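# Unload stones from wheelbarrow past the wooden batten

## Task

Take every stone out of the wheelbarrow and put it on the far side of the low wooden batten, with the wheelbarrow left upright on the floor, resting on its wheel and legs.

## Robot and tools

Robots. Four identical i2rt Big YAM arms, arm1 to arm4. Each has six revolute joints, a two-finger gripper and a wrist camera (armN_cam_wrist). Two fixed room cameras, cam_high and cam_low, also watch the scene. Reach is roughly 1.0 m from the joint1 axis. Feet (base_link, each facing along its own +x), in metres: arm1 (-0.295, +0.655, 0.934), arm2 (-0.295, -0.668, 0.967), arm3 (+0.378, +0.632, 1.040), arm4 (+0.333, -0.631, 1.054). arm1 and arm3 face roughly -y; arm2 and arm4 face roughly +y.

Frame. One scene frame for everything: origin on the floor, +z up, metres. The hand point lies between the finger pads, about 1 cm short of the tips. The fingers point along the hand's +z axis and spread along its y axis. Printed hand positions can be off, more so far out.

move. Optional keys arm1, arm2, arm3, arm4 (one object per arm; an arm left out keeps its old command) and cameras. Inside an arm's object:
- joints: absolute targets by name. joint1_rad -2.879 to 2.879 (base yaw, positive counter-clockwise from above), joint2_rad 0 to 3.141 (shoulder), joint3_rad 0 to 3.019 (elbow), joint4_rad -1.692 to 1.57 (hand pitch, positive lifts fingers), joint5_rad -1.57 to 1.57 (hand sideways, positive to arm's right), joint6_rad -2.094 to 2.094 (roll), all radians; gripper_m 0 to 0.093, fingertip gap in metres. Done tolerances: ±0.045, ±0.14, ±0.09, ±0.055, ±0.03, ±0.035 rad, ±0.003 m.
- target: an absolute hand pose, a list of seven numbers [x, y, z, qw, qx, qy, qz], position in metres in the scene frame, quaternion w first. The hand moves on a straight line from its current hand_target toward it. With target, joints may only contain gripper_m.
- speed: top speed of that line in m/s, 0.002 to 0.5, default 0.25; only allowed with target. Rotation is capped at twice this number in rad/s.
All motions in one call start together; all hand lines in a call finish together, paced by the slowest. Lines take 0.5 to 10 s and stop at 10 s; an action never exceeds 15 s. Each control step the commanded pose is clipped to 100 mm and 20 degrees of the measured hand, then solved by damped IK. Expect hands to end a centimetre or more off and to overshoot speed near full stretch. Joint moves can swing the hand along a wide curve. Nothing avoids obstacles or other arms.
cameras: list of camera names or "all"; omitted or null gives all, [] gives none. Unknown keys or names make a call invalid; out-of-range values get it refused. After a refusal, or a stop during a call, the remaining move, wait and finished_scene calls in that reply are skipped.

Results. Each robot's state: joint_positions, Joint velocities (same order, rad/s and m/s; "within noise" means still), joint torques (arm joints only, N m, positive toward larger angles; numbers 3 and 4 wrap at ±28), hand and hand_target. A "move" line lists each arm given a motion with "done" or its worst status. joint_status and hand_status words: off_target (stopped short, may still push); time_out (each joint keeps a nearby target and keeps pushing; resend the reported position to relax); not_followed (the self/arm-clearance check withheld the command; "joint command not followed" or "pose unreachable"; the arm may keep trying); limit_stop_at_motor_heat. on_its_own lists uncommanded motion, with "held at" showing the current target. Arms listed under "as last shown" were not commanded and repeat old values. The "pictures" line gives image order. A move with no action returns full state.

Gripper readings. Closed on nothing: 0.000 to 0.003. Gripping hard: up to 0.005 below the object's width (some read up to 0.002 wider). Free-air readings run up to 0.003 wide. Full force (about 50 to 64 N per pad) comes from about 0.005 below first-contact reading; soft objects crush further. Open well above the reading to release.

wait: seconds 0 to 10, cameras as in move; returns state and images. zoom_image: camera plus region [x0, y0, x1, y1] in pixels of its latest full image (672x504, origin top-left), at most 504 by 504. read_manual: section "licences" only. finished_scene: scene, the current scene number; irreversible, run only once the stones are past the batten and the barrow stands on its own.

Cameras. All images 672x504, pinhole plus radial distortion, with K and T_world_to_cam given per camera. cam_high sits near (1.79, 0.91, 1.66) looking down; cam_low near (1.73, 1.07, 0.52) looking low across. Room cameras may have shifted up to about 2.3 degrees and 9 mm; wrist camera poses depend on reported joints.

Avoid. Any hard press between two arms ends the scene, including one gripper closing on another's fingers; the clearance check may be too late and ignores fingers, gripper housings and cameras. Do not drop stones, release them while moving, slam, or push hard; the arm keeps pushing after contact. Don't tip the wheelbarrow. Long holds, stretched poses or pushing at unreachable poses heat motors: MOTOR HOT appears at 85 °C, and at 100 °C the arm goes limp for 30 to 60 s (OVER-TEMPERATURE FAULT). Wrist joints are weaker and show gear play. Simulation keeps running while you think, holding the last command, and stray pushes can nudge loose objects.

Each tool is called after "Emit:" as name(argument=value, ...), one argument or row to a line, values as JSON.

## Session

Emit:
move(
)

Scene clock: 0.00 s.
Joint torques (N m): no reading
Heat: arm1: hottest joint2_rad 34 °C; arm2: hottest joint5_rad 36 °C; arm3: hottest joint3_rad 34 °C; arm4: hottest joint3_rad 33 °C.
Joint velocities: within noise
arm1.joint_positions: joint1_rad=-0.054 joint2_rad=+0.561 joint3_rad=+1.334 joint4_rad=-1.495 joint5_rad=+0.014 joint6_rad=-0.183 gripper_m=+0.09396
arm1.joint_status: not commanded
arm1.hand: x=-0.2975 y=+0.4627 z=+1.4289 quat_wxyz=(-0.257, -0.587, -0.695, +0.326) (m; scene frame)
arm1.hand_target: x=-0.2975 y=+0.4646 z=+1.4375 quat_wxyz=(-0.263, -0.584, -0.692, +0.333) (m; scene frame)
arm1.hand_status: not commanded
arm2.joint_positions: joint1_rad=-0.251 joint2_rad=+0.494 joint3_rad=+1.425 joint4_rad=-1.247 joint5_rad=-0.242 joint6_rad=+0.054 gripper_m=+0.09396
arm2.joint_status: not commanded
arm2.hand: x=-0.2892 y=-0.4917 z=+1.5699 quat_wxyz=(-0.395, +0.527, -0.607, -0.445) (m; scene frame)
arm2.hand_target: x=-0.2903 y=-0.4960 z=+1.5772 quat_wxyz=(-0.401, +0.524, -0.602, -0.449) (m; scene frame)
arm2.hand_status: not commanded
arm3.joint_positions: joint1_rad=-0.768 joint2_rad=+0.588 joint3_rad=+1.445 joint4_rad=-1.368 joint5_rad=-0.163 joint6_rad=+0.167 gripper_m=+0.09396
arm3.joint_status: not commanded
arm3.hand: x=+0.2458 y=+0.4723 z=+1.6077 quat_wxyz=(-0.290, -0.810, -0.290, +0.419) (m; scene frame)
arm3.hand_target: x=+0.2484 y=+0.4748 z=+1.6172 quat_wxyz=(-0.294, -0.804, -0.289, +0.429) (m; scene frame)
arm3.hand_status: not commanded
arm4.joint_positions: joint1_rad=-0.743 joint2_rad=+0.438 joint3_rad=+1.396 joint4_rad=-1.483 joint5_rad=+0.285 joint6_rad=+0.248 gripper_m=+0.09396
arm4.joint_status: not commanded
arm4.hand: x=+0.4573 y=-0.5609 z=+1.5999 quat_wxyz=(-0.484, +0.195, -0.838, -0.159) (m; scene frame)
arm4.hand_target: x=+0.4553 y=-0.5633 z=+1.6093 quat_wxyz=(-0.493, +0.192, -0.833, -0.165) (m; scene frame)
arm4.hand_status: not commanded
pictures: arm1_cam_wrist, arm2_cam_wrist, arm3_cam_wrist, arm4_cam_wrist, cam_high, cam_low
camera_calibration:
arm1_cam_wrist: T_world_to_cam=[[-0.985384, -0.097499, 0.139689, -0.446728], [-0.126615, 0.967772, -0.217681, -0.168102], [-0.113963, -0.232186, -0.965972, 1.57706], [0, 0, 0, 1]] pos_world=[-0.281756, 0.4853, 1.54921]
arm2_cam_wrist: T_world_to_cam=[[0.992322, -0.0297486, -0.120054, 0.462738], [-0.0964553, -0.793723, -0.600583, 0.530326], [-0.0774231, 0.607552, -0.790498, 1.64263], [0, 0, 0, 1]] pos_world=[-0.280855, -0.563285, 1.67255]
arm3_cam_wrist: T_world_to_cam=[[-0.722031, 0.656153, -0.219397, 0.222041], [0.679193, 0.61182, -0.405429, 0.202633], [-0.131792, -0.441746, -0.887407, 1.78891], [0, 0, 0, 1]] pos_world=[0.258458, 0.520576, 1.71836]
arm4_cam_wrist: T_world_to_cam=[[0.474622, -0.877496, -0.0688074, -0.60109], [-0.812786, -0.406934, -0.416873, 0.81362], [0.337804, 0.253783, -0.906357, 1.56306], [0, 0, 0, 1]] pos_world=[0.418582, -0.593043, 1.71451]

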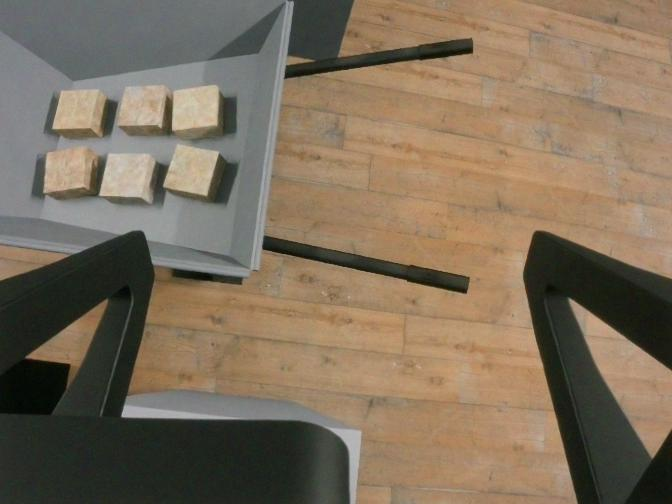

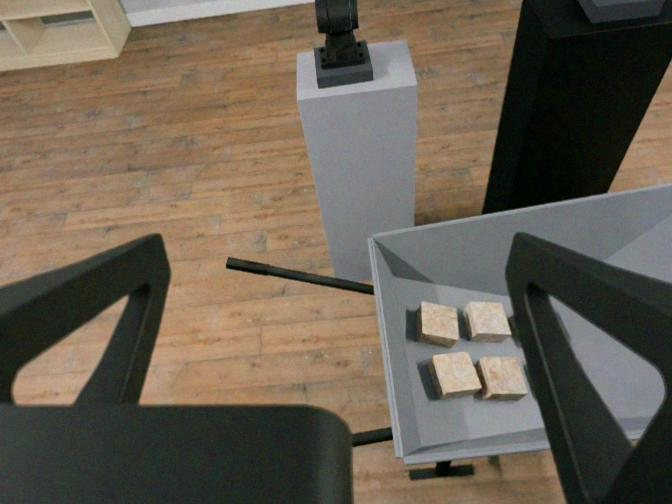

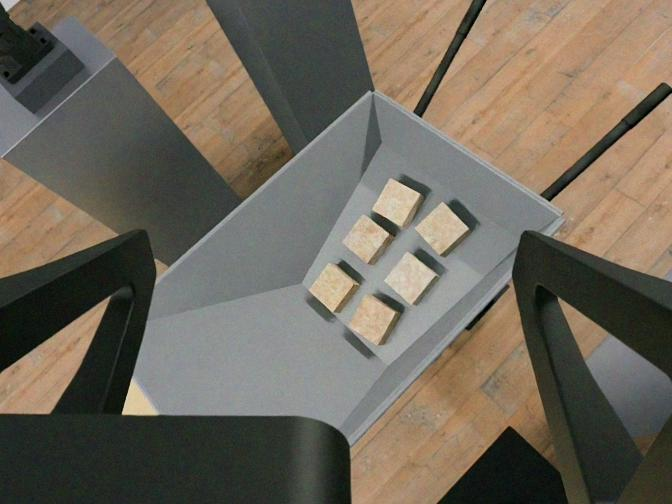

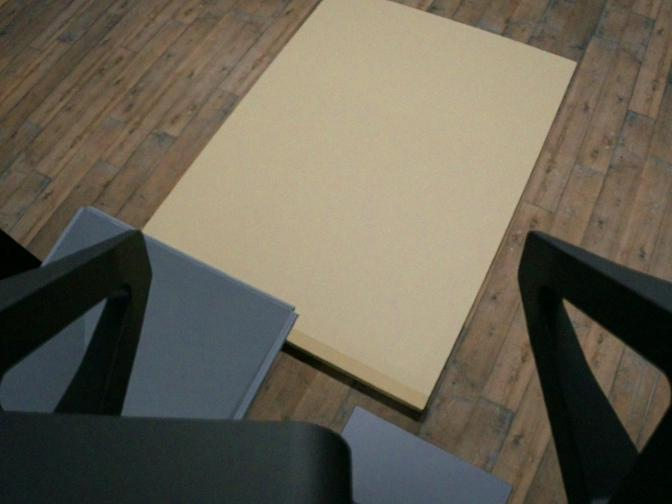

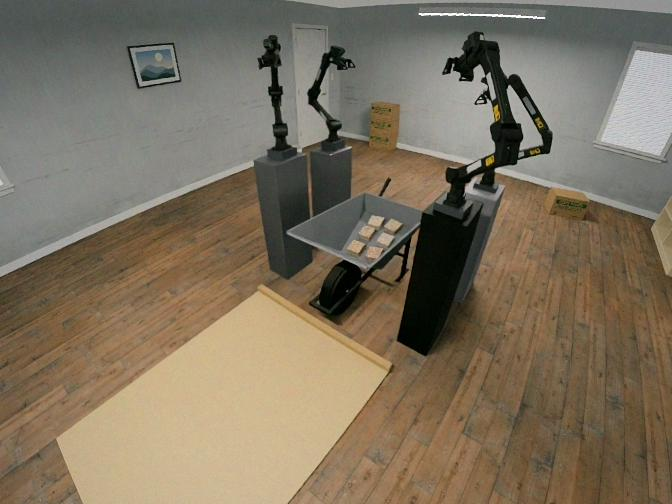

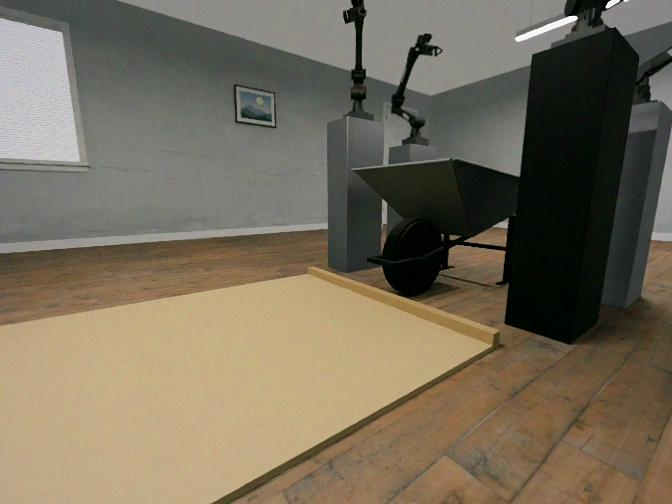

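Emit:
move(
  arm1={"target": [-0.515, 0.302, 0.590, 0.3256, 0.9303, -0.0266, -0.1664], "speed": 0.25},
  arm2={"target": [-0.506, -0.297, 0.596, 0.3256, -0.9303, -0.0266, 0.1664], "speed": 0.25},
  cameras=["arm1_cam_wrist", "arm2_cam_wrist"],
)

Scene clock: 7.83 s.
Joint torques (N m): arm1=[-2.61 -11.81 -1.13 1.66 0.11 -0.13] | arm2=[-0.26 0.21 10.32 0.94 0.01 0.12] | arm3=[0.5 3.14 9.61 1.61 -0.08 -0.07] | arm4=[-0.67 6.07 7.13 1.92 -0.03 -0.04]
Heat: arm1: hottest joint2_rad 34 °C; arm2: hottest joint5_rad 36 °C; arm3: hottest joint3_rad 36 °C; arm4: hottest joint3_rad 33 °C.
move: arm1 off_target; arm2 not_followed
Joint velocities: within noise
arm1.joint_positions: joint1_rad=-0.612 joint2_rad=+2.806 joint3_rad=+0.831 joint4_rad=+1.165 joint5_rad=-0.061 joint6_rad=+1.071 gripper_m=+0.09396
arm1.joint_status: not commanded
arm1.hand: x=-0.5151 y=+0.2929 z=+0.5994 quat_wxyz=(-0.337, -0.927, +0.021, +0.167)
arm1.hand_target: x=-0.5137 y=+0.3016 z=+0.5904 quat_wxyz=(-0.327, -0.931, +0.030, +0.161)
arm1.hand_status: off_target (0.013 m and 1.5 deg from the pose sent, 0.881 m and 96.6 deg at the start; pose on its path clipped on 5 of 151 steps)
arm2.joint_positions: joint1_rad=+0.414 joint2_rad=+0.327 joint3_rad=+0.063 joint4_rad=-0.279 joint5_rad=+0.054 joint6_rad=-0.457 gripper_m=+0.09396
arm2.joint_status: not commanded
arm2.on_its_own: joint1_rad is held at +0.411, not at its first target -0.251; joint2_rad is held at +0.317, not at its first target +0.491; joint3_rad is held at +0.083, not at its first target +1.439; joint4_rad is held at -0.296, not at its first target -1.245; joint5_rad is held at +0.062, not at its first target -0.242; joint6_rad is held at -0.444, not at its first target +0.054
arm2.hand: x=-0.3892 y=-0.4223 z=+1.0583 quat_wxyz=(-0.377, +0.810, -0.315, -0.321)
arm2.hand_target: x=-0.3893 y=-0.4195 z=+1.0690 quat_wxyz=(-0.380, +0.804, -0.320, -0.325)
arm2.hand_status: not_followed (0.493 m and 45.8 deg from the pose sent, 1.017 m and 94.8 deg at the start; pose on its path clipped on 74 of 151 steps; a joint's target at an end of its range on 79 of 151 steps)
arm3, arm4: as last shown
pose unreachable (arm2 arm): on one or more control steps of this call this arm could not follow its commanded pose, so it was not sent that pose on those steps. On the call's last step it was still not sent that pose. It may still have moved: this result reports where it is.
cause: moving toward the commanded pose would bring two parts of the arm too close to each other (its shoulder (the part past joint 1) and its forearm (the part past joint 3)).
arm1_cam_wrist: T_world_to_cam=[[-0.0663477, 0.766837, -0.638403, 0.124772], [0.954957, 0.234264, 0.182147, 0.320401], [0.289232, -0.597563, -0.747839, 0.895456], [0, 0, 0, 1]] pos_world=[-0.556685, 0.364353, 0.690953]
arm2_cam_wrist: T_world_to_cam=[[0.74106, 0.533845, 0.407234, 0.0848093], [0.661852, -0.682912, -0.309165, 0.302161], [0.113059, 0.498639, -0.859405, 1.2894], [0, 0, 0, 1]] pos_world=[-0.408612, -0.48187, 1.167]

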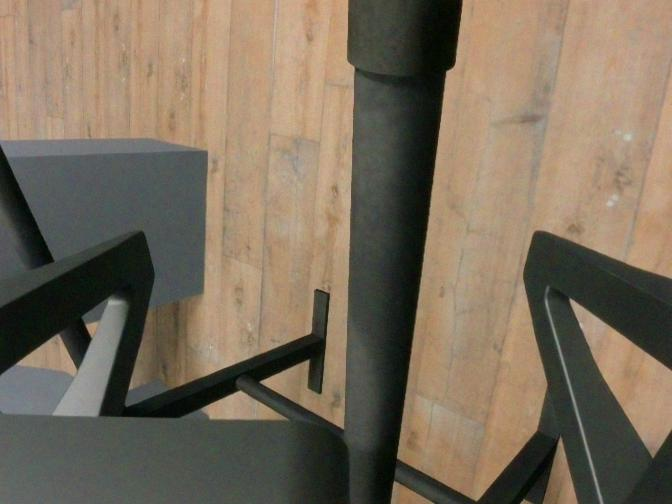

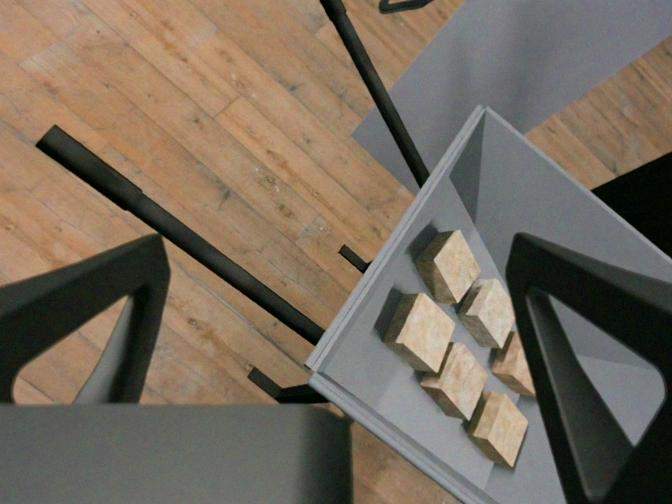

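Emit:
move(
  arm1={"target": [-0.533, 0.249, 0.502, 0.3256, 0.9303, -0.0266, -0.1664], "speed": 0.1},
  arm2={"joints": {"joint1_rad": 0.70, "joint2_rad": 2.0, "joint3_rad": 0.6, "joint4_rad": 0.75, "joint5_rad": 0.10, "joint6_rad": -0.95}},
  cameras=["arm1_cam_wrist", "arm2_cam_wrist"],
)

Scene clock: 12.97 s.
Joint torques (N m): arm1=[-1.44 -13.27 0.2 1.39 0.12 -0.11] | arm2=[1.26 -11.99 3.64 2.59 0.05 -0.12] | arm3=[0.5 3.14 9.61 1.62 -0.07 -0.07] | arm4=[-0.79 6.07 7.15 1.92 -0.03 -0.03]
Heat: arm1: hottest joint2_rad 34 °C; arm2: hottest joint5_rad 36 °C; arm3: hottest joint3_rad 37 °C; arm4: hottest joint3_rad 34 °C.
move: arm1 off_target; arm2 done
Joint velocities: within noise
arm1.joint_positions: joint1_rad=-0.587 joint2_rad=+2.986 joint3_rad=+1.154 joint4_rad=+1.034 joint5_rad=-0.029 joint6_rad=+1.090 gripper_m=+0.09396
arm1.joint_status: not commanded
arm1.hand: x=-0.5414 y=+0.2398 z=+0.5149 quat_wxyz=(-0.338, -0.924, +0.024, +0.175)
arm1.hand_target: x=-0.5327 y=+0.2495 z=+0.5023 quat_wxyz=(-0.325, -0.931, +0.026, +0.166)
arm1.hand_status: off_target (0.018 m and 1.9 deg from the pose sent, 0.108 m and 1.5 deg at the start)
arm2.joint_positions: joint1_rad=+0.685 joint2_rad=+1.983 joint3_rad=+0.587 joint4_rad=+0.727 joint5_rad=+0.097 joint6_rad=-0.939 gripper_m=+0.09397
arm2.joint_status: all done
arm2.hand: x=-0.5889 y=-0.2698 z=+0.8917 quat_wxyz=(-0.377, +0.898, -0.002, -0.228)
arm2.hand_target: x=-0.5991 y=-0.2686 z=+0.8918 quat_wxyz=(-0.384, +0.893, +0.011, -0.232)
arm2.hand_status: not commanded
arm3, arm4: as last shown
arm1_cam_wrist: T_world_to_cam=[[-0.067814, 0.764819, -0.640667, 0.110673], [0.959957, 0.224965, 0.16695, 0.386134], [0.271814, -0.603691, -0.749449, 0.801027], [0, 0, 0, 1]] pos_world=[-0.580898, 0.312061, 0.606769]
arm2_cam_wrist: T_world_to_cam=[[0.160314, 0.726501, 0.668203, -0.303517], [0.968489, -0.246494, 0.0356417, 0.477786], [0.190602, 0.641433, -0.743125, 1.0732], [0, 0, 0, 1]] pos_world=[-0.618626, -0.350111, 0.983305]

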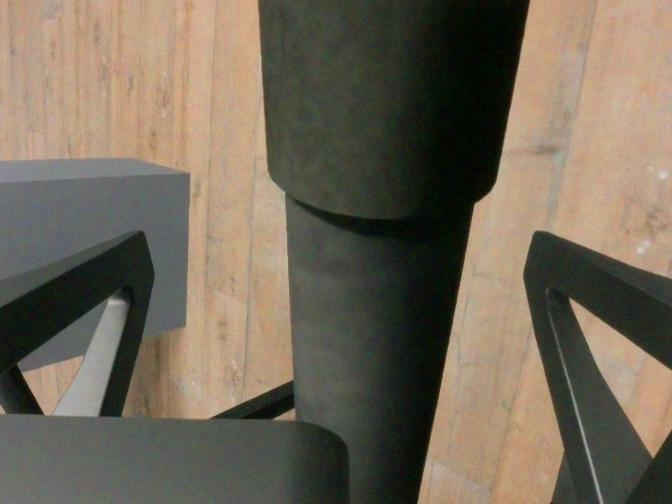

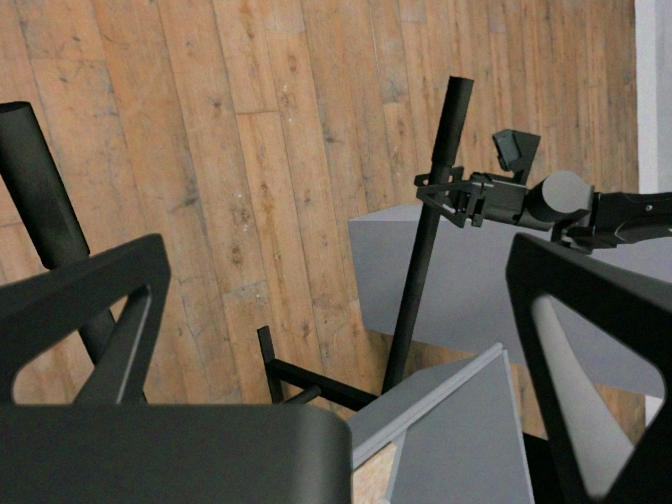

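Emit:
move(
  arm1={"target": [-0.529, 0.252, 0.498, 0.3256, 0.9303, -0.0266, -0.1664], "speed": 0.1},
  arm2={"target": [-0.497, -0.288, 0.588, 0.3256, -0.9303, -0.0266, 0.1664], "speed": 0.2},
  cameras=["arm1_cam_wrist", "arm2_cam_wrist"],
)

Scene clock: 17.27 s.
Joint torques (N m): arm1=[-1.32 -13.1 0.25 1.94 0.12 -0.11] | arm2=[-1.26 -13.33 -0.84 2.21 -0.2 -0.14] | arm3=[0.5 3.14 9.62 1.61 -0.08 -0.07] | arm4=[-0.73 6.01 7.13 1.94 -0.03 -0.03]
Heat: arm1: hottest joint2_rad 35 °C; arm2: hottest joint5_rad 35 °C; arm3: hottest joint3_rad 38 °C; arm4: hottest joint3_rad 34 °C.
move: arm1 off_target; arm2 done
Joint velocities: within noise
arm1.joint_positions: joint1_rad=-0.584 joint2_rad=+2.999 joint3_rad=+1.154 joint4_rad=+1.034 joint5_rad=-0.024 joint6_rad=+1.093 gripper_m=+0.09396
arm1.joint_status: not commanded
arm1.hand: x=-0.5370 y=+0.2455 z=+0.5089 quat_wxyz=(-0.332, -0.927, +0.024, +0.173)
arm1.hand_target: x=-0.5291 y=+0.2523 z=+0.4985 quat_wxyz=(-0.326, -0.930, +0.026, +0.167)
arm1.hand_status: off_target (0.015 m and 1.2 deg from the pose sent, 0.024 m and 1.9 deg at the start)
arm2.joint_positions: joint1_rad=+0.516 joint2_rad=+2.886 joint3_rad=+0.938 joint4_rad=+1.109 joint5_rad=-0.003 joint6_rad=-1.112 gripper_m=+0.09397
arm2.joint_status: not commanded
arm2.hand: x=-0.5008 y=-0.2889 z=+0.5921 quat_wxyz=(-0.321, +0.932, +0.021, -0.165)
arm2.hand_target: x=-0.4957 y=-0.2877 z=+0.5881 quat_wxyz=(-0.327, +0.931, +0.025, -0.163)
arm2.hand_status: done (0.006 m and 0.8 deg from the pose sent, 0.318 m and 10.4 deg at the start)
arm3, arm4: as last shown
arm1_cam_wrist: T_world_to_cam=[[-0.0626124, 0.772451, -0.63198, 0.0992998], [0.959408, 0.221053, 0.175135, 0.378115], [0.274985, -0.595361, -0.754936, 0.801297], [0, 0, 0, 1]] pos_world=[-0.576893, 0.316773, 0.601462]
arm2_cam_wrist: T_world_to_cam=[[0.0511931, 0.8019, 0.595261, -0.0931439], [0.955807, -0.212124, 0.20356, 0.302562], [0.289503, 0.558534, -0.777321, 0.891935], [0, 0, 0, 1]] pos_world=[-0.542641, -0.359303, 0.687175]

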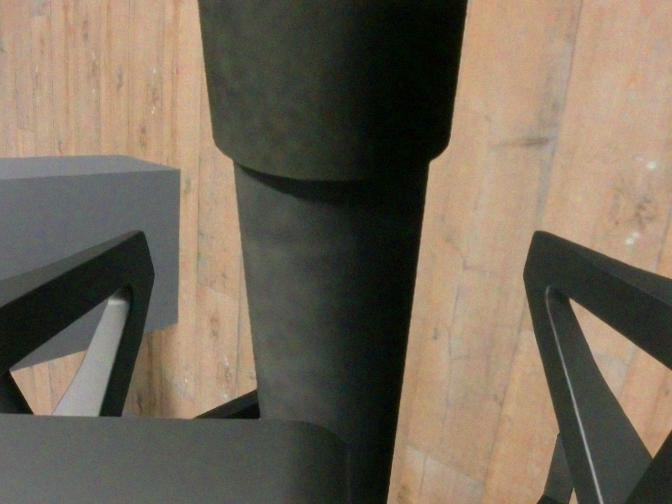

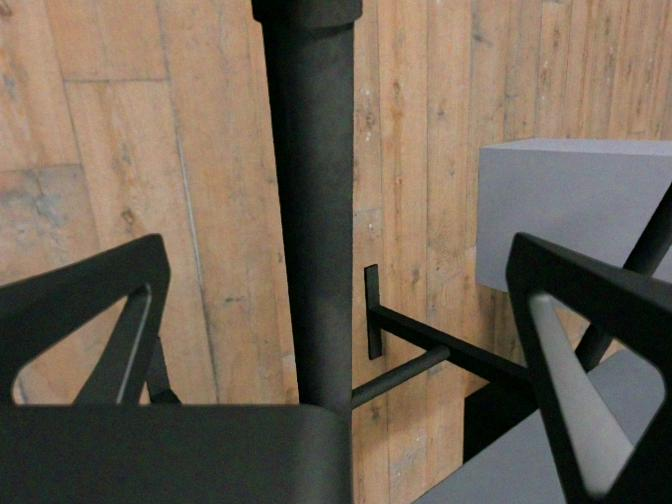

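Emit:
move(
  arm1={"joints": {"gripper_m": 0.018}},
  arm2={"target": [-0.521, -0.246, 0.504, 0.3256, -0.9303, -0.0266, 0.1664], "speed": 0.1},
  cameras=["arm1_cam_wrist", "arm2_cam_wrist"],
)

Scene clock: 20.13 s.
Joint torques (N m): arm1=[-1.49 -13.04 0.17 1.85 0.12 -0.19] | arm2=[-0.73 -14.21 0.16 0.68 -0.19 -0.1] | arm3=[0.56 3.19 9.62 1.62 -0.07 -0.07] | arm4=[-0.85 6.01 7.13 1.94 -0.02 -0.03]
Heat: arm1: hottest joint2_rad 35 °C; arm2: hottest joint5_rad 35 °C; arm3: hottest joint3_rad 38 °C; arm4: hottest joint3_rad 34 °C.
move: arm1 off_target; arm2 off_target
Joint velocities: within noise
arm1.joint_positions: joint1_rad=-0.582 joint2_rad=+2.999 joint3_rad=+1.155 joint4_rad=+1.036 joint5_rad=-0.024 joint6_rad=+1.102 gripper_m=+0.02683
arm1.joint_status: gripper_m off_target (ended at +0.02686, target +0.01800)
arm1.hand: x=-0.5367 y=+0.2443 z=+0.5093 quat_wxyz=(-0.334, -0.926, +0.028, +0.172)
arm1.hand_target: x=-0.5292 y=+0.2523 z=+0.4985 quat_wxyz=(-0.326, -0.930, +0.027, +0.167)
arm1.hand_status: not commanded
arm2.joint_positions: joint1_rad=+0.516 joint2_rad=+3.054 joint3_rad=+1.251 joint4_rad=+1.011 joint5_rad=-0.007 joint6_rad=-1.112 gripper_m=+0.09398
arm2.joint_status: not commanded
arm2.hand: x=-0.5308 y=-0.2350 z=+0.5195 quat_wxyz=(-0.339, +0.923, +0.022, -0.177)
arm2.hand_target: x=-0.5212 y=-0.2463 z=+0.5050 quat_wxyz=(-0.326, +0.930, +0.026, -0.167)
arm2.hand_status: off_target (0.021 m and 2.2 deg from the pose sent, 0.100 m and 0.8 deg at the start)
arm3, arm4: as last shown
arm1_cam_wrist: T_world_to_cam=[[-0.0563979, 0.769303, -0.63639, 0.1068], [0.959695, 0.217545, 0.17793, 0.377661], [0.275325, -0.600706, -0.750566, 0.800048], [0, 0, 0, 1]] pos_world=[-0.57669, 0.316274, 0.601258]
arm2_cam_wrist: T_world_to_cam=[[0.0641577, 0.777632, 0.625438, -0.106216], [0.961375, -0.216259, 0.170264, 0.376715], [0.267659, 0.590357, -0.761471, 0.80169], [0, 0, 0, 1]] pos_world=[-0.56993, -0.309218, 0.612754]

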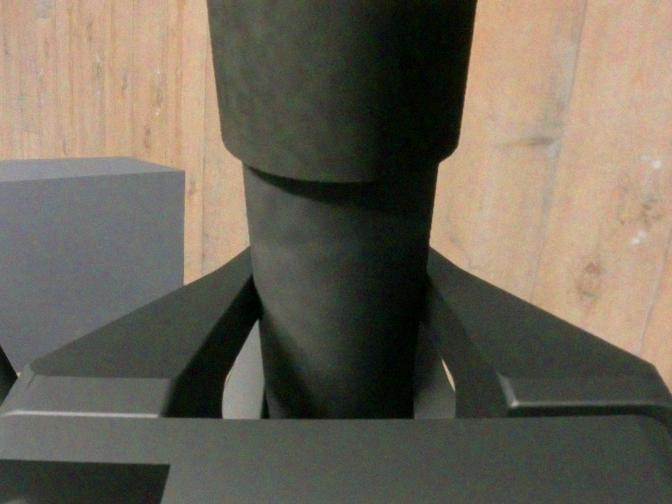

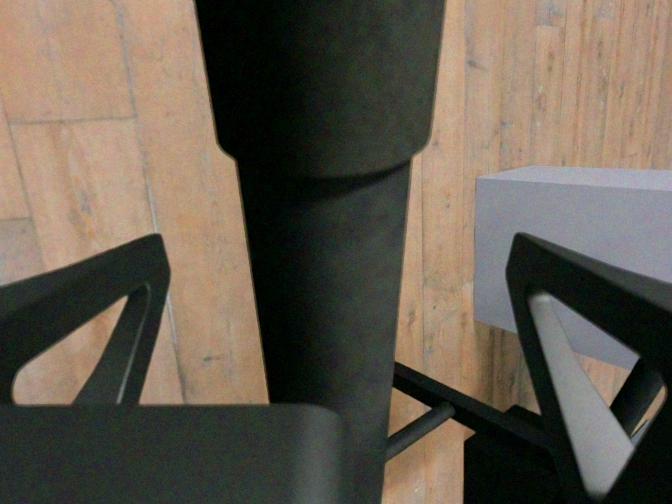

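Emit:
move(
  arm2={"joints": {"gripper_m": 0.018}},
  cameras=["arm2_cam_wrist"],
)

Emit:
move(
  arm1={"target": [-0.535, 0.234, 0.660, 0.3265, 0.921, -0.011, -0.211], "speed": 0.08},
  arm2={"target": [-0.529, -0.231, 0.670, 0.3265, -0.921, -0.011, 0.211], "speed": 0.08},
  cameras=["cam_low"],
)

Scene clock: 22.67 s.
Joint torques (N m): arm1=[-1.49 -13.1 0.18 1.88 0.11 -0.19] | arm2=[-0.67 -14.33 0.13 0.84 -0.14 -0.06] | arm3=[0.5 3.19 9.61 1.62 -0.07 -0.07] | arm4=[-0.73 6.07 7.16 1.95 -0.02 -0.03]
Heat: arm1: hottest joint2_rad 35 °C; arm2: hottest joint5_rad 35 °C; arm3: hottest joint3_rad 39 °C; arm4: hottest joint3_rad 34 °C.
move: arm2 off_target
Joint velocities: within noise
arm1, arm3, arm4: as last shown
arm1.hand_target: x=-0.5291 y=+0.2523 z=+0.4985 quat_wxyz=(-0.326, -0.930, +0.027, +0.167)
arm2.joint_positions: joint1_rad=+0.516 joint2_rad=+3.056 joint3_rad=+1.252 joint4_rad=+1.006 joint5_rad=-0.013 joint6_rad=-1.117 gripper_m=+0.02804
arm2.joint_status: gripper_m off_target (ended at +0.02808, target +0.01800)
arm2.hand: x=-0.5308 y=-0.2372 z=+0.5177 quat_wxyz=(-0.336, +0.925, +0.026, -0.178)
arm2.hand_target: x=-0.5219 y=-0.2467 z=+0.5049 quat_wxyz=(-0.325, +0.930, +0.027, -0.169)
arm2.hand_status: not commanded
arm2_cam_wrist: T_world_to_cam=[[0.0569886, 0.781923, 0.620764, -0.10371], [0.962592, -0.208006, 0.173637, 0.377459], [0.264893, 0.587648, -0.764527, 0.801046], [0, 0, 0, 1]] pos_world=[-0.56962, -0.311126, 0.61126]

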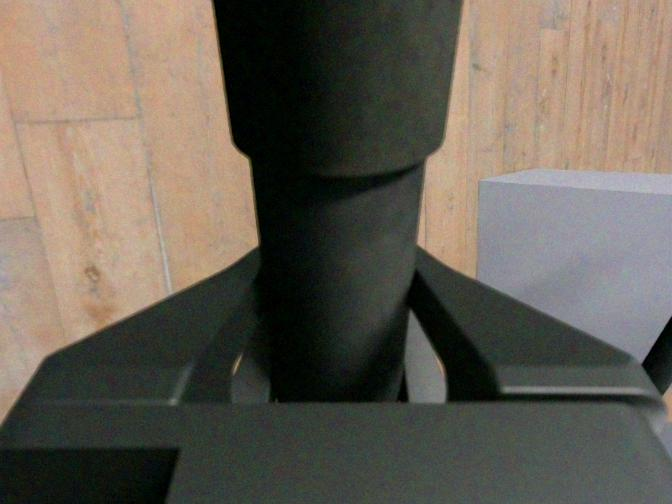

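Scene clock: 25.53 s.
Joint torques (N m): arm1=[-5.25 -25.7 -8.31 3.92 1.2 -0.61] | arm2=[2.08 -28.45 -7.79 3.3 -1.25 0.51] | arm3=[0.5 3.14 9.61 1.62 -0.08 -0.07] | arm4=[-0.79 6.07 7.15 1.94 -0.03 -0.03]
Heat: arm1: hottest joint2_rad 35 °C; arm2: hottest joint5_rad 36 °C; arm3: hottest joint3_rad 39 °C; arm4: hottest joint3_rad 34 °C.
move: arm1 off_target; arm2 off_target
Joint velocities: within noise
arm1.joint_positions: joint1_rad=-0.493 joint2_rad=+2.771 joint3_rad=+0.945 joint4_rad=+0.944 joint5_rad=+0.045 joint6_rad=+1.127 gripper_m=+0.02683
arm1.joint_status: not commanded
arm1.hand: x=-0.5038 y=+0.2429 z=+0.5825 quat_wxyz=(-0.298, -0.940, +0.010, +0.167)
arm1.hand_target: x=-0.5338 y=+0.2336 z=+0.6474 quat_wxyz=(-0.325, -0.922, +0.012, +0.212)
arm1.hand_status: off_target (0.084 m and 6.4 deg from the pose sent, 0.151 m and 5.0 deg at the start; pose on its path clipped on 8 of 86 steps)
arm2.joint_positions: joint1_rad=+0.449 joint2_rad=+2.846 joint3_rad=+1.033 joint4_rad=+0.931 joint5_rad=-0.061 joint6_rad=-1.143 gripper_m=+0.02804
arm2.joint_status: not commanded
arm2.hand: x=-0.5010 y=-0.2442 z=+0.5857 quat_wxyz=(-0.299, +0.940, +0.014, -0.166)
arm2.hand_target: x=-0.5275 y=-0.2297 z=+0.6554 quat_wxyz=(-0.326, +0.922, +0.011, -0.210)
arm2.hand_status: off_target (0.090 m and 6.4 deg from the pose sent, 0.152 m and 4.3 deg at the start; pose on its path clipped on 24 of 86 steps)
arm3, arm4: as last shown

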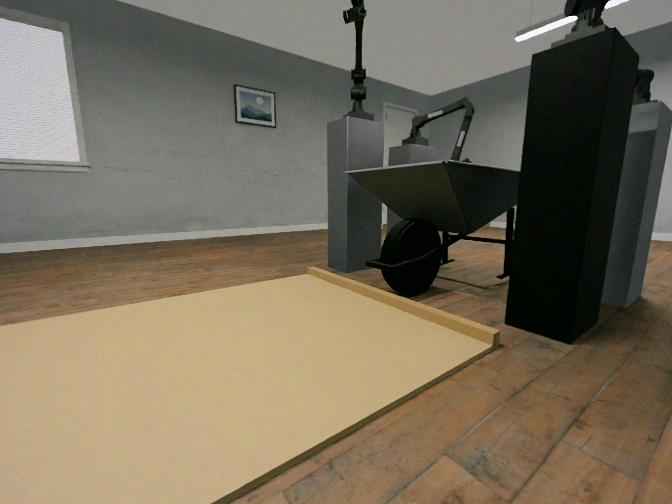

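Emit:
move(
  arm1={"target": [-0.330, 0.233, 0.893, 0.4173, 0.8539, 0.0570, -0.3056], "speed": 0.1},
  arm2={"target": [-0.324, -0.232, 0.905, 0.4173, -0.8539, 0.0570, 0.3056], "speed": 0.1},
  cameras=["cam_low"],
)

Scene clock: 31.23 s.
Joint torques (N m): arm1=[-1.08 -21.71 -2.4 4.04 1.98 -0.67] | arm2=[-1.61 -25 -3.99 3.54 -2.31 0.63] | arm3=[0.56 3.19 9.59 1.61 -0.08 -0.07] | arm4=[-0.85 6.01 7.16 1.94 -0.03 -0.03]
Heat: arm1: hottest joint2_rad 36 °C; arm2: hottest joint5_rad 38 °C; arm3: hottest joint3_rad 40 °C; arm4: hottest joint3_rad 35 °C.
move: arm1 off_target; arm2 off_target
Joint velocities: within noise
arm1.joint_positions: joint1_rad=+0.099 joint2_rad=+2.102 joint3_rad=+0.454 joint4_rad=+0.888 joint5_rad=+0.582 joint6_rad=+1.318 gripper_m=+0.02688
arm1.joint_status: not commanded
arm1.hand: x=-0.3329 y=+0.2443 z=+0.8286 quat_wxyz=(-0.365, -0.884, -0.062, +0.286)
arm1.hand_target: x=-0.3319 y=+0.2331 z=+0.8843 quat_wxyz=(-0.416, -0.854, -0.057, +0.307)
arm1.hand_status: off_target (0.065 m and 7.2 deg from the pose sent, 0.356 m and 24.4 deg at the start; pose on its path clipped on 96 of 149 steps)
arm2.joint_positions: joint1_rad=-0.131 joint2_rad=+2.229 joint3_rad=+0.536 joint4_rad=+0.925 joint5_rad=-0.579 joint6_rad=-1.330 gripper_m=+0.02811
arm2.joint_status: not commanded
arm2.hand: x=-0.3273 y=-0.2408 z=+0.8285 quat_wxyz=(-0.365, +0.886, -0.058, -0.280)
arm2.hand_target: x=-0.3261 y=-0.2319 z=+0.8927 quat_wxyz=(-0.415, +0.855, -0.056, -0.306)
arm2.hand_status: off_target (0.077 m and 7.6 deg from the pose sent, 0.365 m and 24.6 deg at the start; pose on its path clipped on 110 of 149 steps)
arm3, arm4: as last shown

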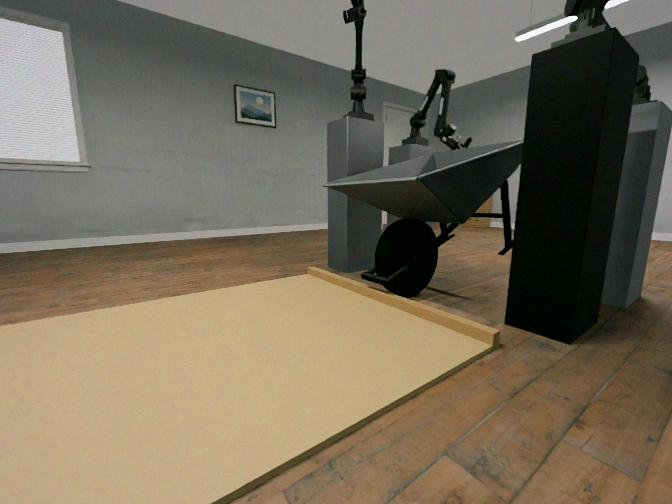

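Emit:
move(
  arm1={"target": [-0.084, 0.236, 1.123, 0.5511, 0.7110, 0.1928, -0.3919], "speed": 0.1},
  arm2={"target": [-0.078, -0.234, 1.125, 0.5511, -0.7110, 0.1928, 0.3919], "speed": 0.1},
  cameras=["cam_low"],
)

Scene clock: 36.37 s.
Joint torques (N m): arm1=[3.66 -20.78 9.05 4.63 3.27 -2.19] | arm2=[-6.24 -23.82 5.03 4.31 -2.94 2.2] | arm3=[0.5 3.19 9.59 1.61 -0.08 -0.07] | arm4=[-0.85 6.01 7.12 1.94 -0.03 -0.03]
Heat: arm1: hottest joint2_rad 37 °C; arm2: hottest joint5_rad 42 °C; arm3: hottest joint3_rad 41 °C; arm4: hottest joint3_rad 35 °C.
move: arm1 off_target; arm2 off_target
Joint velocities: within noise
arm1.joint_positions: joint1_rad=+0.655 joint2_rad=+1.704 joint3_rad=+0.518 joint4_rad=+0.606 joint5_rad=+1.071 joint6_rad=+1.245 gripper_m=+0.02728
arm1.joint_status: not commanded
arm1.hand: x=-0.1447 y=+0.2407 z=+0.9932 quat_wxyz=(-0.487, -0.776, -0.159, +0.368)
arm1.hand_target: x=-0.1085 y=+0.2376 z=+1.0744 quat_wxyz=(-0.533, -0.731, -0.175, +0.388)
arm1.hand_status: off_target (0.143 m and 11.5 deg from the pose sent, 0.386 m and 35.0 deg at the start; pose on its path clipped on 59 of 128 steps)
arm2.joint_positions: joint1_rad=-0.663 joint2_rad=+1.854 joint3_rad=+0.571 joint4_rad=+0.732 joint5_rad=-1.050 joint6_rad=-1.213 gripper_m=+0.02860
arm2.joint_status: not commanded
arm2.hand: x=-0.1373 y=-0.2347 z=+0.9962 quat_wxyz=(-0.490, +0.775, -0.159, -0.365)
arm2.hand_target: x=-0.1011 y=-0.2340 z=+1.0769 quat_wxyz=(-0.535, +0.730, -0.176, -0.387)
arm2.hand_status: off_target (0.142 m and 11.3 deg from the pose sent, 0.387 m and 35.6 deg at the start; pose on its path clipped on 62 of 128 steps)
arm3.joint_positions: joint1_rad=-0.768 joint2_rad=+0.588 joint3_rad=+1.445 joint4_rad=-1.368 joint5_rad=-0.163 joint6_rad=+0.167 gripper_m=+0.09396
arm3.joint_status: not commanded
arm3.hand: x=+0.2458 y=+0.4723 z=+1.6077 quat_wxyz=(-0.290, -0.810, -0.290, +0.419)
arm3.hand_target: x=+0.2484 y=+0.4748 z=+1.6172 quat_wxyz=(-0.294, -0.804, -0.289, +0.429)
arm3.hand_status: not commanded
arm4.joint_positions: joint1_rad=-0.743 joint2_rad=+0.438 joint3_rad=+1.396 joint4_rad=-1.483 joint5_rad=+0.285 joint6_rad=+0.248 gripper_m=+0.09396
arm4.joint_status: not commanded
arm4.hand: x=+0.4573 y=-0.5609 z=+1.5999 quat_wxyz=(-0.484, +0.195, -0.838, -0.159)
arm4.hand_target: x=+0.4553 y=-0.5633 z=+1.6093 quat_wxyz=(-0.493, +0.192, -0.833, -0.165)
arm4.hand_status: not commanded

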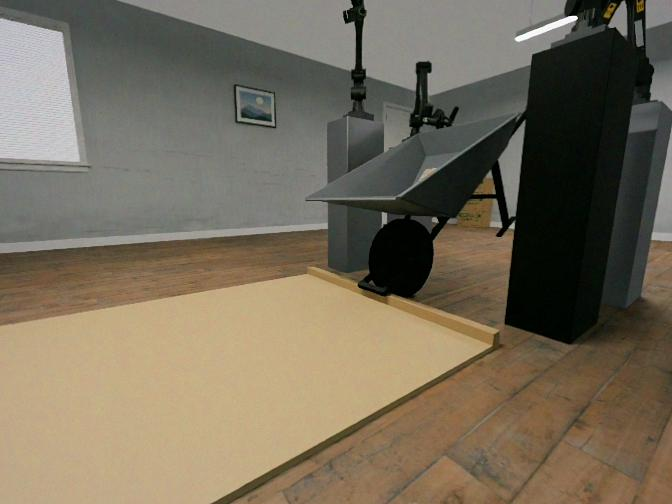

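Emit:
zoom_image(
  camera="cam_low",
  region=[300, 120, 540, 320],
)

Scaled by 2.100 (camera's finer frame: 960x720).

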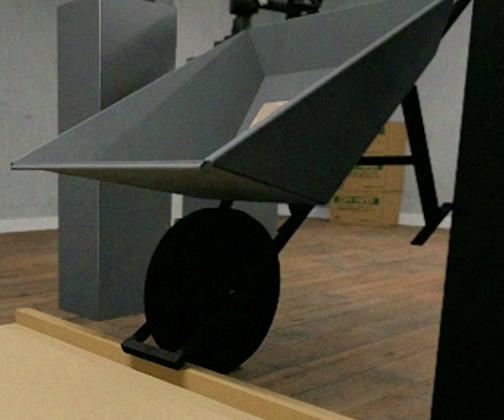

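Emit:
move(
  arm1={"target": [0.12, 0.240, 1.200, 0.5992, 0.6273, 0.2719, -0.4164], "speed": 0.08},
  arm2={"target": [0.127, -0.234, 1.205, 0.5992, -0.6273, 0.2719, 0.4164], "speed": 0.08},
  cameras=["cam_low"],
)

Scene clock: 44.17 s.
Joint torques (N m): arm1=[6.59 -16.38 12.34 4.81 -1.29 -2.53] | arm2=[-8.7 -19.02 8.49 4.31 0.84 2.54] | arm3=[0.5 3.14 9.62 1.61 -0.08 -0.07] | arm4=[-0.73 6.01 7.12 1.92 -0.02 -0.04]
Heat: arm1: hottest joint2_rad 37 °C; arm2: hottest joint5_rad 43 °C; arm3: hottest joint3_rad 42 °C; arm4: hottest joint3_rad 35 °C.
move: arm1 off_target; arm2 off_target
Joint velocities: within noise
arm1.joint_positions: joint1_rad=+0.780 joint2_rad=+1.762 joint3_rad=+0.586 joint4_rad=+0.933 joint5_rad=+1.209 joint6_rad=+0.895 gripper_m=+0.02759
arm1.joint_status: not commanded
arm1.hand: x=-0.0827 y=+0.2391 z=+1.0399 quat_wxyz=(-0.540, -0.710, -0.185, +0.411)
arm1.hand_target: x=-0.0126 y=+0.2452 z=+1.1019 quat_wxyz=(-0.577, -0.662, -0.253, +0.406)
arm1.hand_status: off_target (0.258 m and 15.3 deg from the pose sent, 0.336 m and 25.6 deg at the start; pose on its path clipped on 147 of 153 steps)
arm2.joint_positions: joint1_rad=-0.785 joint2_rad=+1.901 joint3_rad=+0.627 joint4_rad=+1.054 joint5_rad=-1.169 joint6_rad=-0.850 gripper_m=+0.02923
arm2.joint_status: not commanded
arm2.hand: x=-0.0769 y=-0.2362 z=+1.0417 quat_wxyz=(-0.541, +0.707, -0.196, -0.410)
arm2.hand_target: x=-0.0066 y=-0.2413 z=+1.1037 quat_wxyz=(-0.580, +0.657, -0.257, -0.408)
arm2.hand_status: off_target (0.261 m and 14.3 deg from the pose sent, 0.337 m and 25.5 deg at the start; pose on its path clipped on 147 of 153 steps)
arm3, arm4: as last shown

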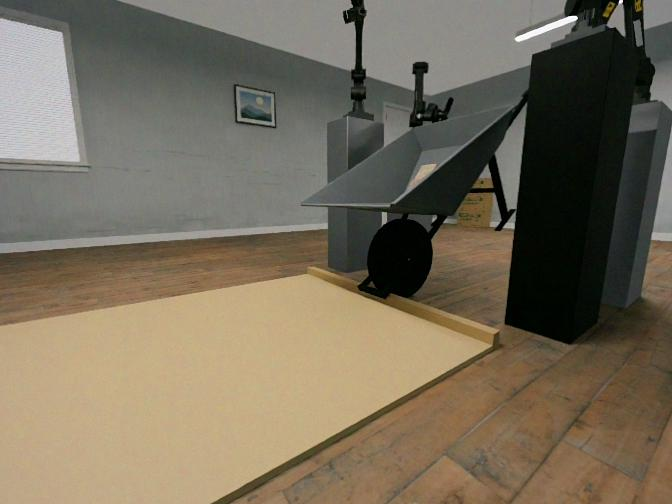

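Emit:
zoom_image(
  camera="cam_low",
  region=[300, 180, 500, 320],
)

Emit:
zoom_image(
  camera="cam_low",
  region=[350, 230, 450, 310],
)

Scaled by 2.520 (camera's finer frame: 960x720).

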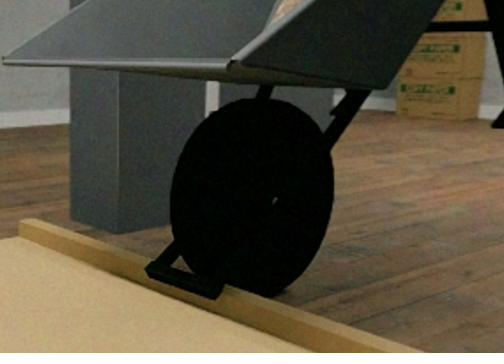

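Scaled by 5.040 (camera's finer frame: 960x720).

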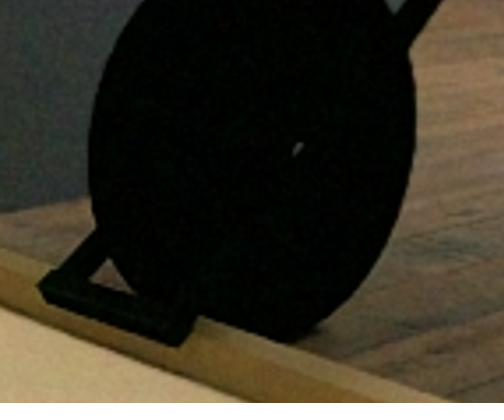

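Emit:
move(
  arm1={"target": [0.20, 0.240, 1.160, 0.6540, 0.4975, 0.3890, -0.4166], "speed": 0.08},
  arm2={"target": [0.207, -0.236, 1.163, 0.6540, -0.4975, 0.3890, 0.4166], "speed": 0.08},
  cameras=["cam_low", "cam_high"],
)

Scene clock: 51.60 s.
Joint torques (N m): arm1=[6.07 -13.74 9.77 3.21 -5.5 -2.54] | arm2=[-8.53 -16.79 6.08 2.88 4.72 2.46] | arm3=[0.5 3.19 9.62 1.61 -0.07 -0.07] | arm4=[-0.79 6.01 7.15 1.94 -0.03 -0.04]
Heat: arm1: hottest joint5_rad 41 °C; arm2: hottest joint5_rad 51 °C; arm3: hottest joint3_rad 42 °C; arm4: hottest joint3_rad 35 °C.
move: arm1 off_target; arm2 off_target
Joint velocities: within noise
arm1.joint_positions: joint1_rad=+0.775 joint2_rad=+1.918 joint3_rad=+0.524 joint4_rad=+1.510 joint5_rad=+1.048 joint6_rad=+0.507 gripper_m=+0.02940
arm1.joint_status: not commanded
arm1.hand: x=-0.0749 y=+0.2451 z=+1.0413 quat_wxyz=(-0.602, -0.638, -0.246, +0.412)
arm1.hand_target: x=+0.0081 y=+0.2536 z=+1.0832 quat_wxyz=(-0.642, -0.543, -0.353, +0.410)
arm1.hand_status: off_target (0.299 m and 23.8 deg from the pose sent, 0.307 m and 36.3 deg at the start; pose on its path clipped on 153 of 156 steps)
arm2.joint_positions: joint1_rad=-0.773 joint2_rad=+2.044 joint3_rad=+0.611 joint4_rad=+1.532 joint5_rad=-1.049 joint6_rad=-0.508 gripper_m=+0.03068
arm2.joint_status: not commanded
arm2.hand: x=-0.0700 y=-0.2346 z=+1.0449 quat_wxyz=(-0.592, +0.644, -0.238, -0.422)
arm2.hand_target: x=+0.0139 y=-0.2451 z=+1.0863 quat_wxyz=(-0.637, +0.552, -0.346, -0.412)
arm2.hand_status: off_target (0.301 m and 25.1 deg from the pose sent, 0.309 m and 35.3 deg at the start; pose on its path clipped on 153 of 156 steps; a joint's target at an end of its range on 62 of 156 steps)
arm3, arm4: as last shown
pictures: cam_high, cam_low

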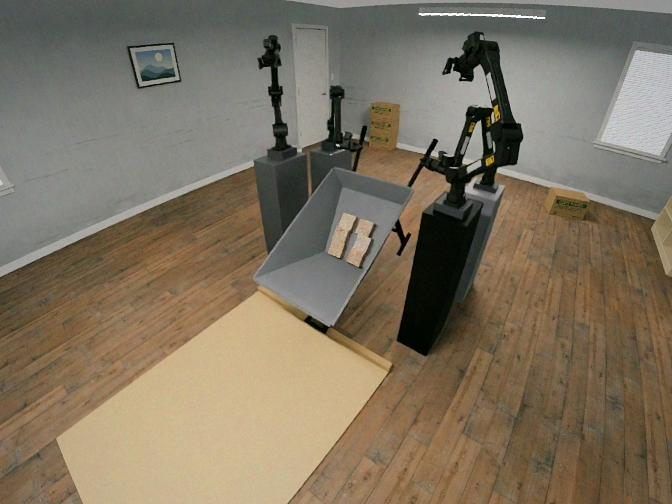

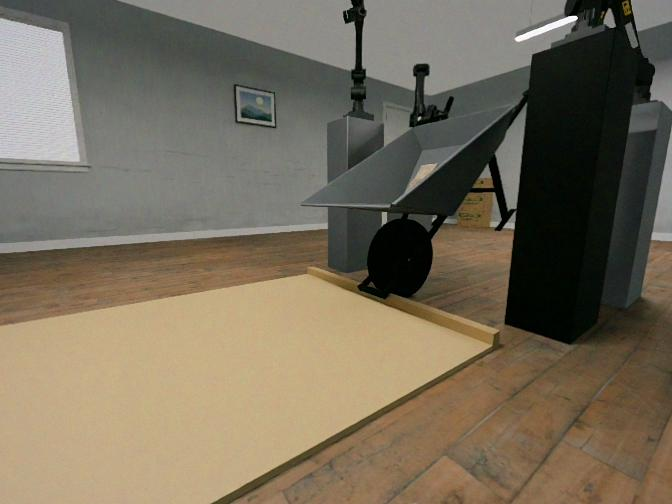

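Emit:
zoom_image(
  camera="cam_high",
  region=[260, 270, 360, 345],
)

Emit:
zoom_image(
  camera="cam_low",
  region=[345, 250, 425, 310],
)

Scaled by 5.040 (camera's finer frame: 960x720).

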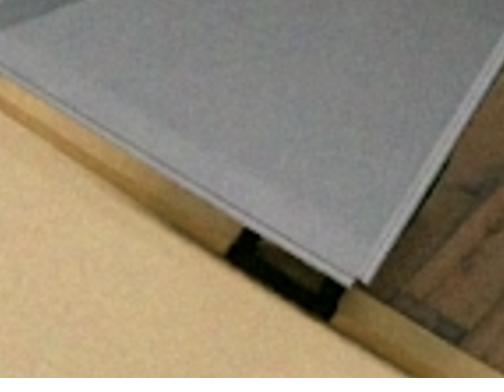

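Scaled by 6.300 (camera's finer frame: 960x720).

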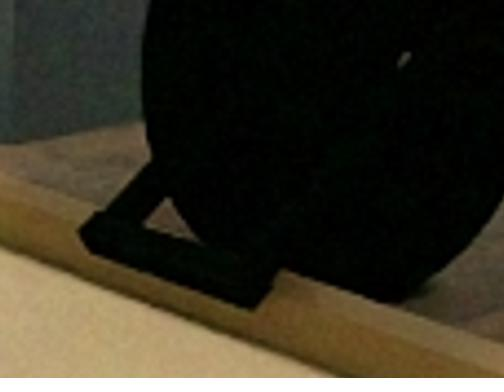

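Emit:
move(
  arm1={"target": [-0.17, 0.235, 1.32, 0.6100, 0.6100, 0.2850, -0.4160], "speed": 0.09},
  arm2={"target": [-0.163, -0.235, 1.32, 0.6100, -0.6100, 0.2850, 0.4160], "speed": 0.09},
  cameras=["cam_low", "cam_high"],
)

Scene clock: 65.47 s.
Joint torques (N m): arm1=[-3.37 -22.01 3.79 6.69 2.31 -1.87] | arm2=[0.73 -24.29 1.05 6.72 -2.22 1.61] | arm3=[0.56 3.08 9.61 1.62 -0.07 -0.07] | arm4=[-0.79 6.01 7.13 1.94 -0.03 -0.03]
Heat: arm1: hottest joint5_rad 52 °C; arm2: hottest joint5_rad 65 °C; arm3: hottest joint3_rad 43 °C; arm4: hottest joint3_rad 36 °C.
move: arm1 off_target; arm2 off_target
Joint velocities: within noise
arm1.joint_positions: joint1_rad=+0.589 joint2_rad=+1.756 joint3_rad=+0.377 joint4_rad=+1.195 joint5_rad=+0.737 joint6_rad=+0.691 gripper_m=+0.03215
arm1.joint_status: not commanded
arm1.hand: x=-0.1346 y=+0.2404 z=+1.0143 quat_wxyz=(-0.559, -0.677, -0.325, +0.351)
arm1.hand_target: x=-0.1470 y=+0.2387 z=+1.1006 quat_wxyz=(-0.604, -0.624, -0.282, +0.408)
arm1.hand_status: off_target (0.308 m and 13.0 deg from the pose sent, 0.295 m and 5.6 deg at the start; pose on its path clipped on 103 of 122 steps)
arm2.joint_positions: joint1_rad=-0.629 joint2_rad=+1.920 joint3_rad=+0.433 joint4_rad=+1.307 joint5_rad=-0.737 joint6_rad=-0.650 gripper_m=+0.03370
arm2.joint_status: not commanded
arm2.hand: x=-0.1204 y=-0.2435 z=+1.0174 quat_wxyz=(-0.557, +0.669, -0.339, -0.358)
arm2.hand_target: x=-0.1350 y=-0.2410 z=+1.1028 quat_wxyz=(-0.603, +0.622, -0.285, -0.409)
arm2.hand_status: off_target (0.306 m and 12.8 deg from the pose sent, 0.290 m and 6.9 deg at the start; pose on its path clipped on 103 of 122 steps)
arm3, arm4: as last shown
pictures: cam_high, cam_low

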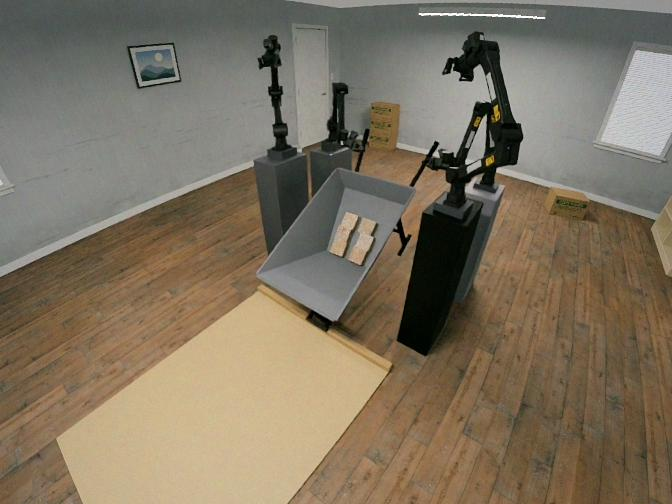

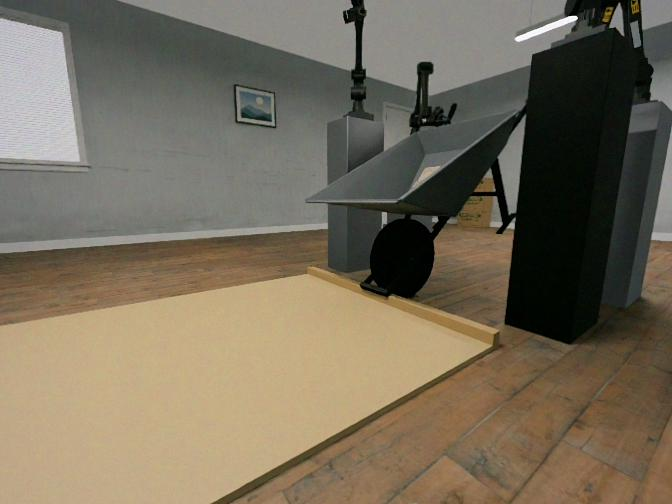

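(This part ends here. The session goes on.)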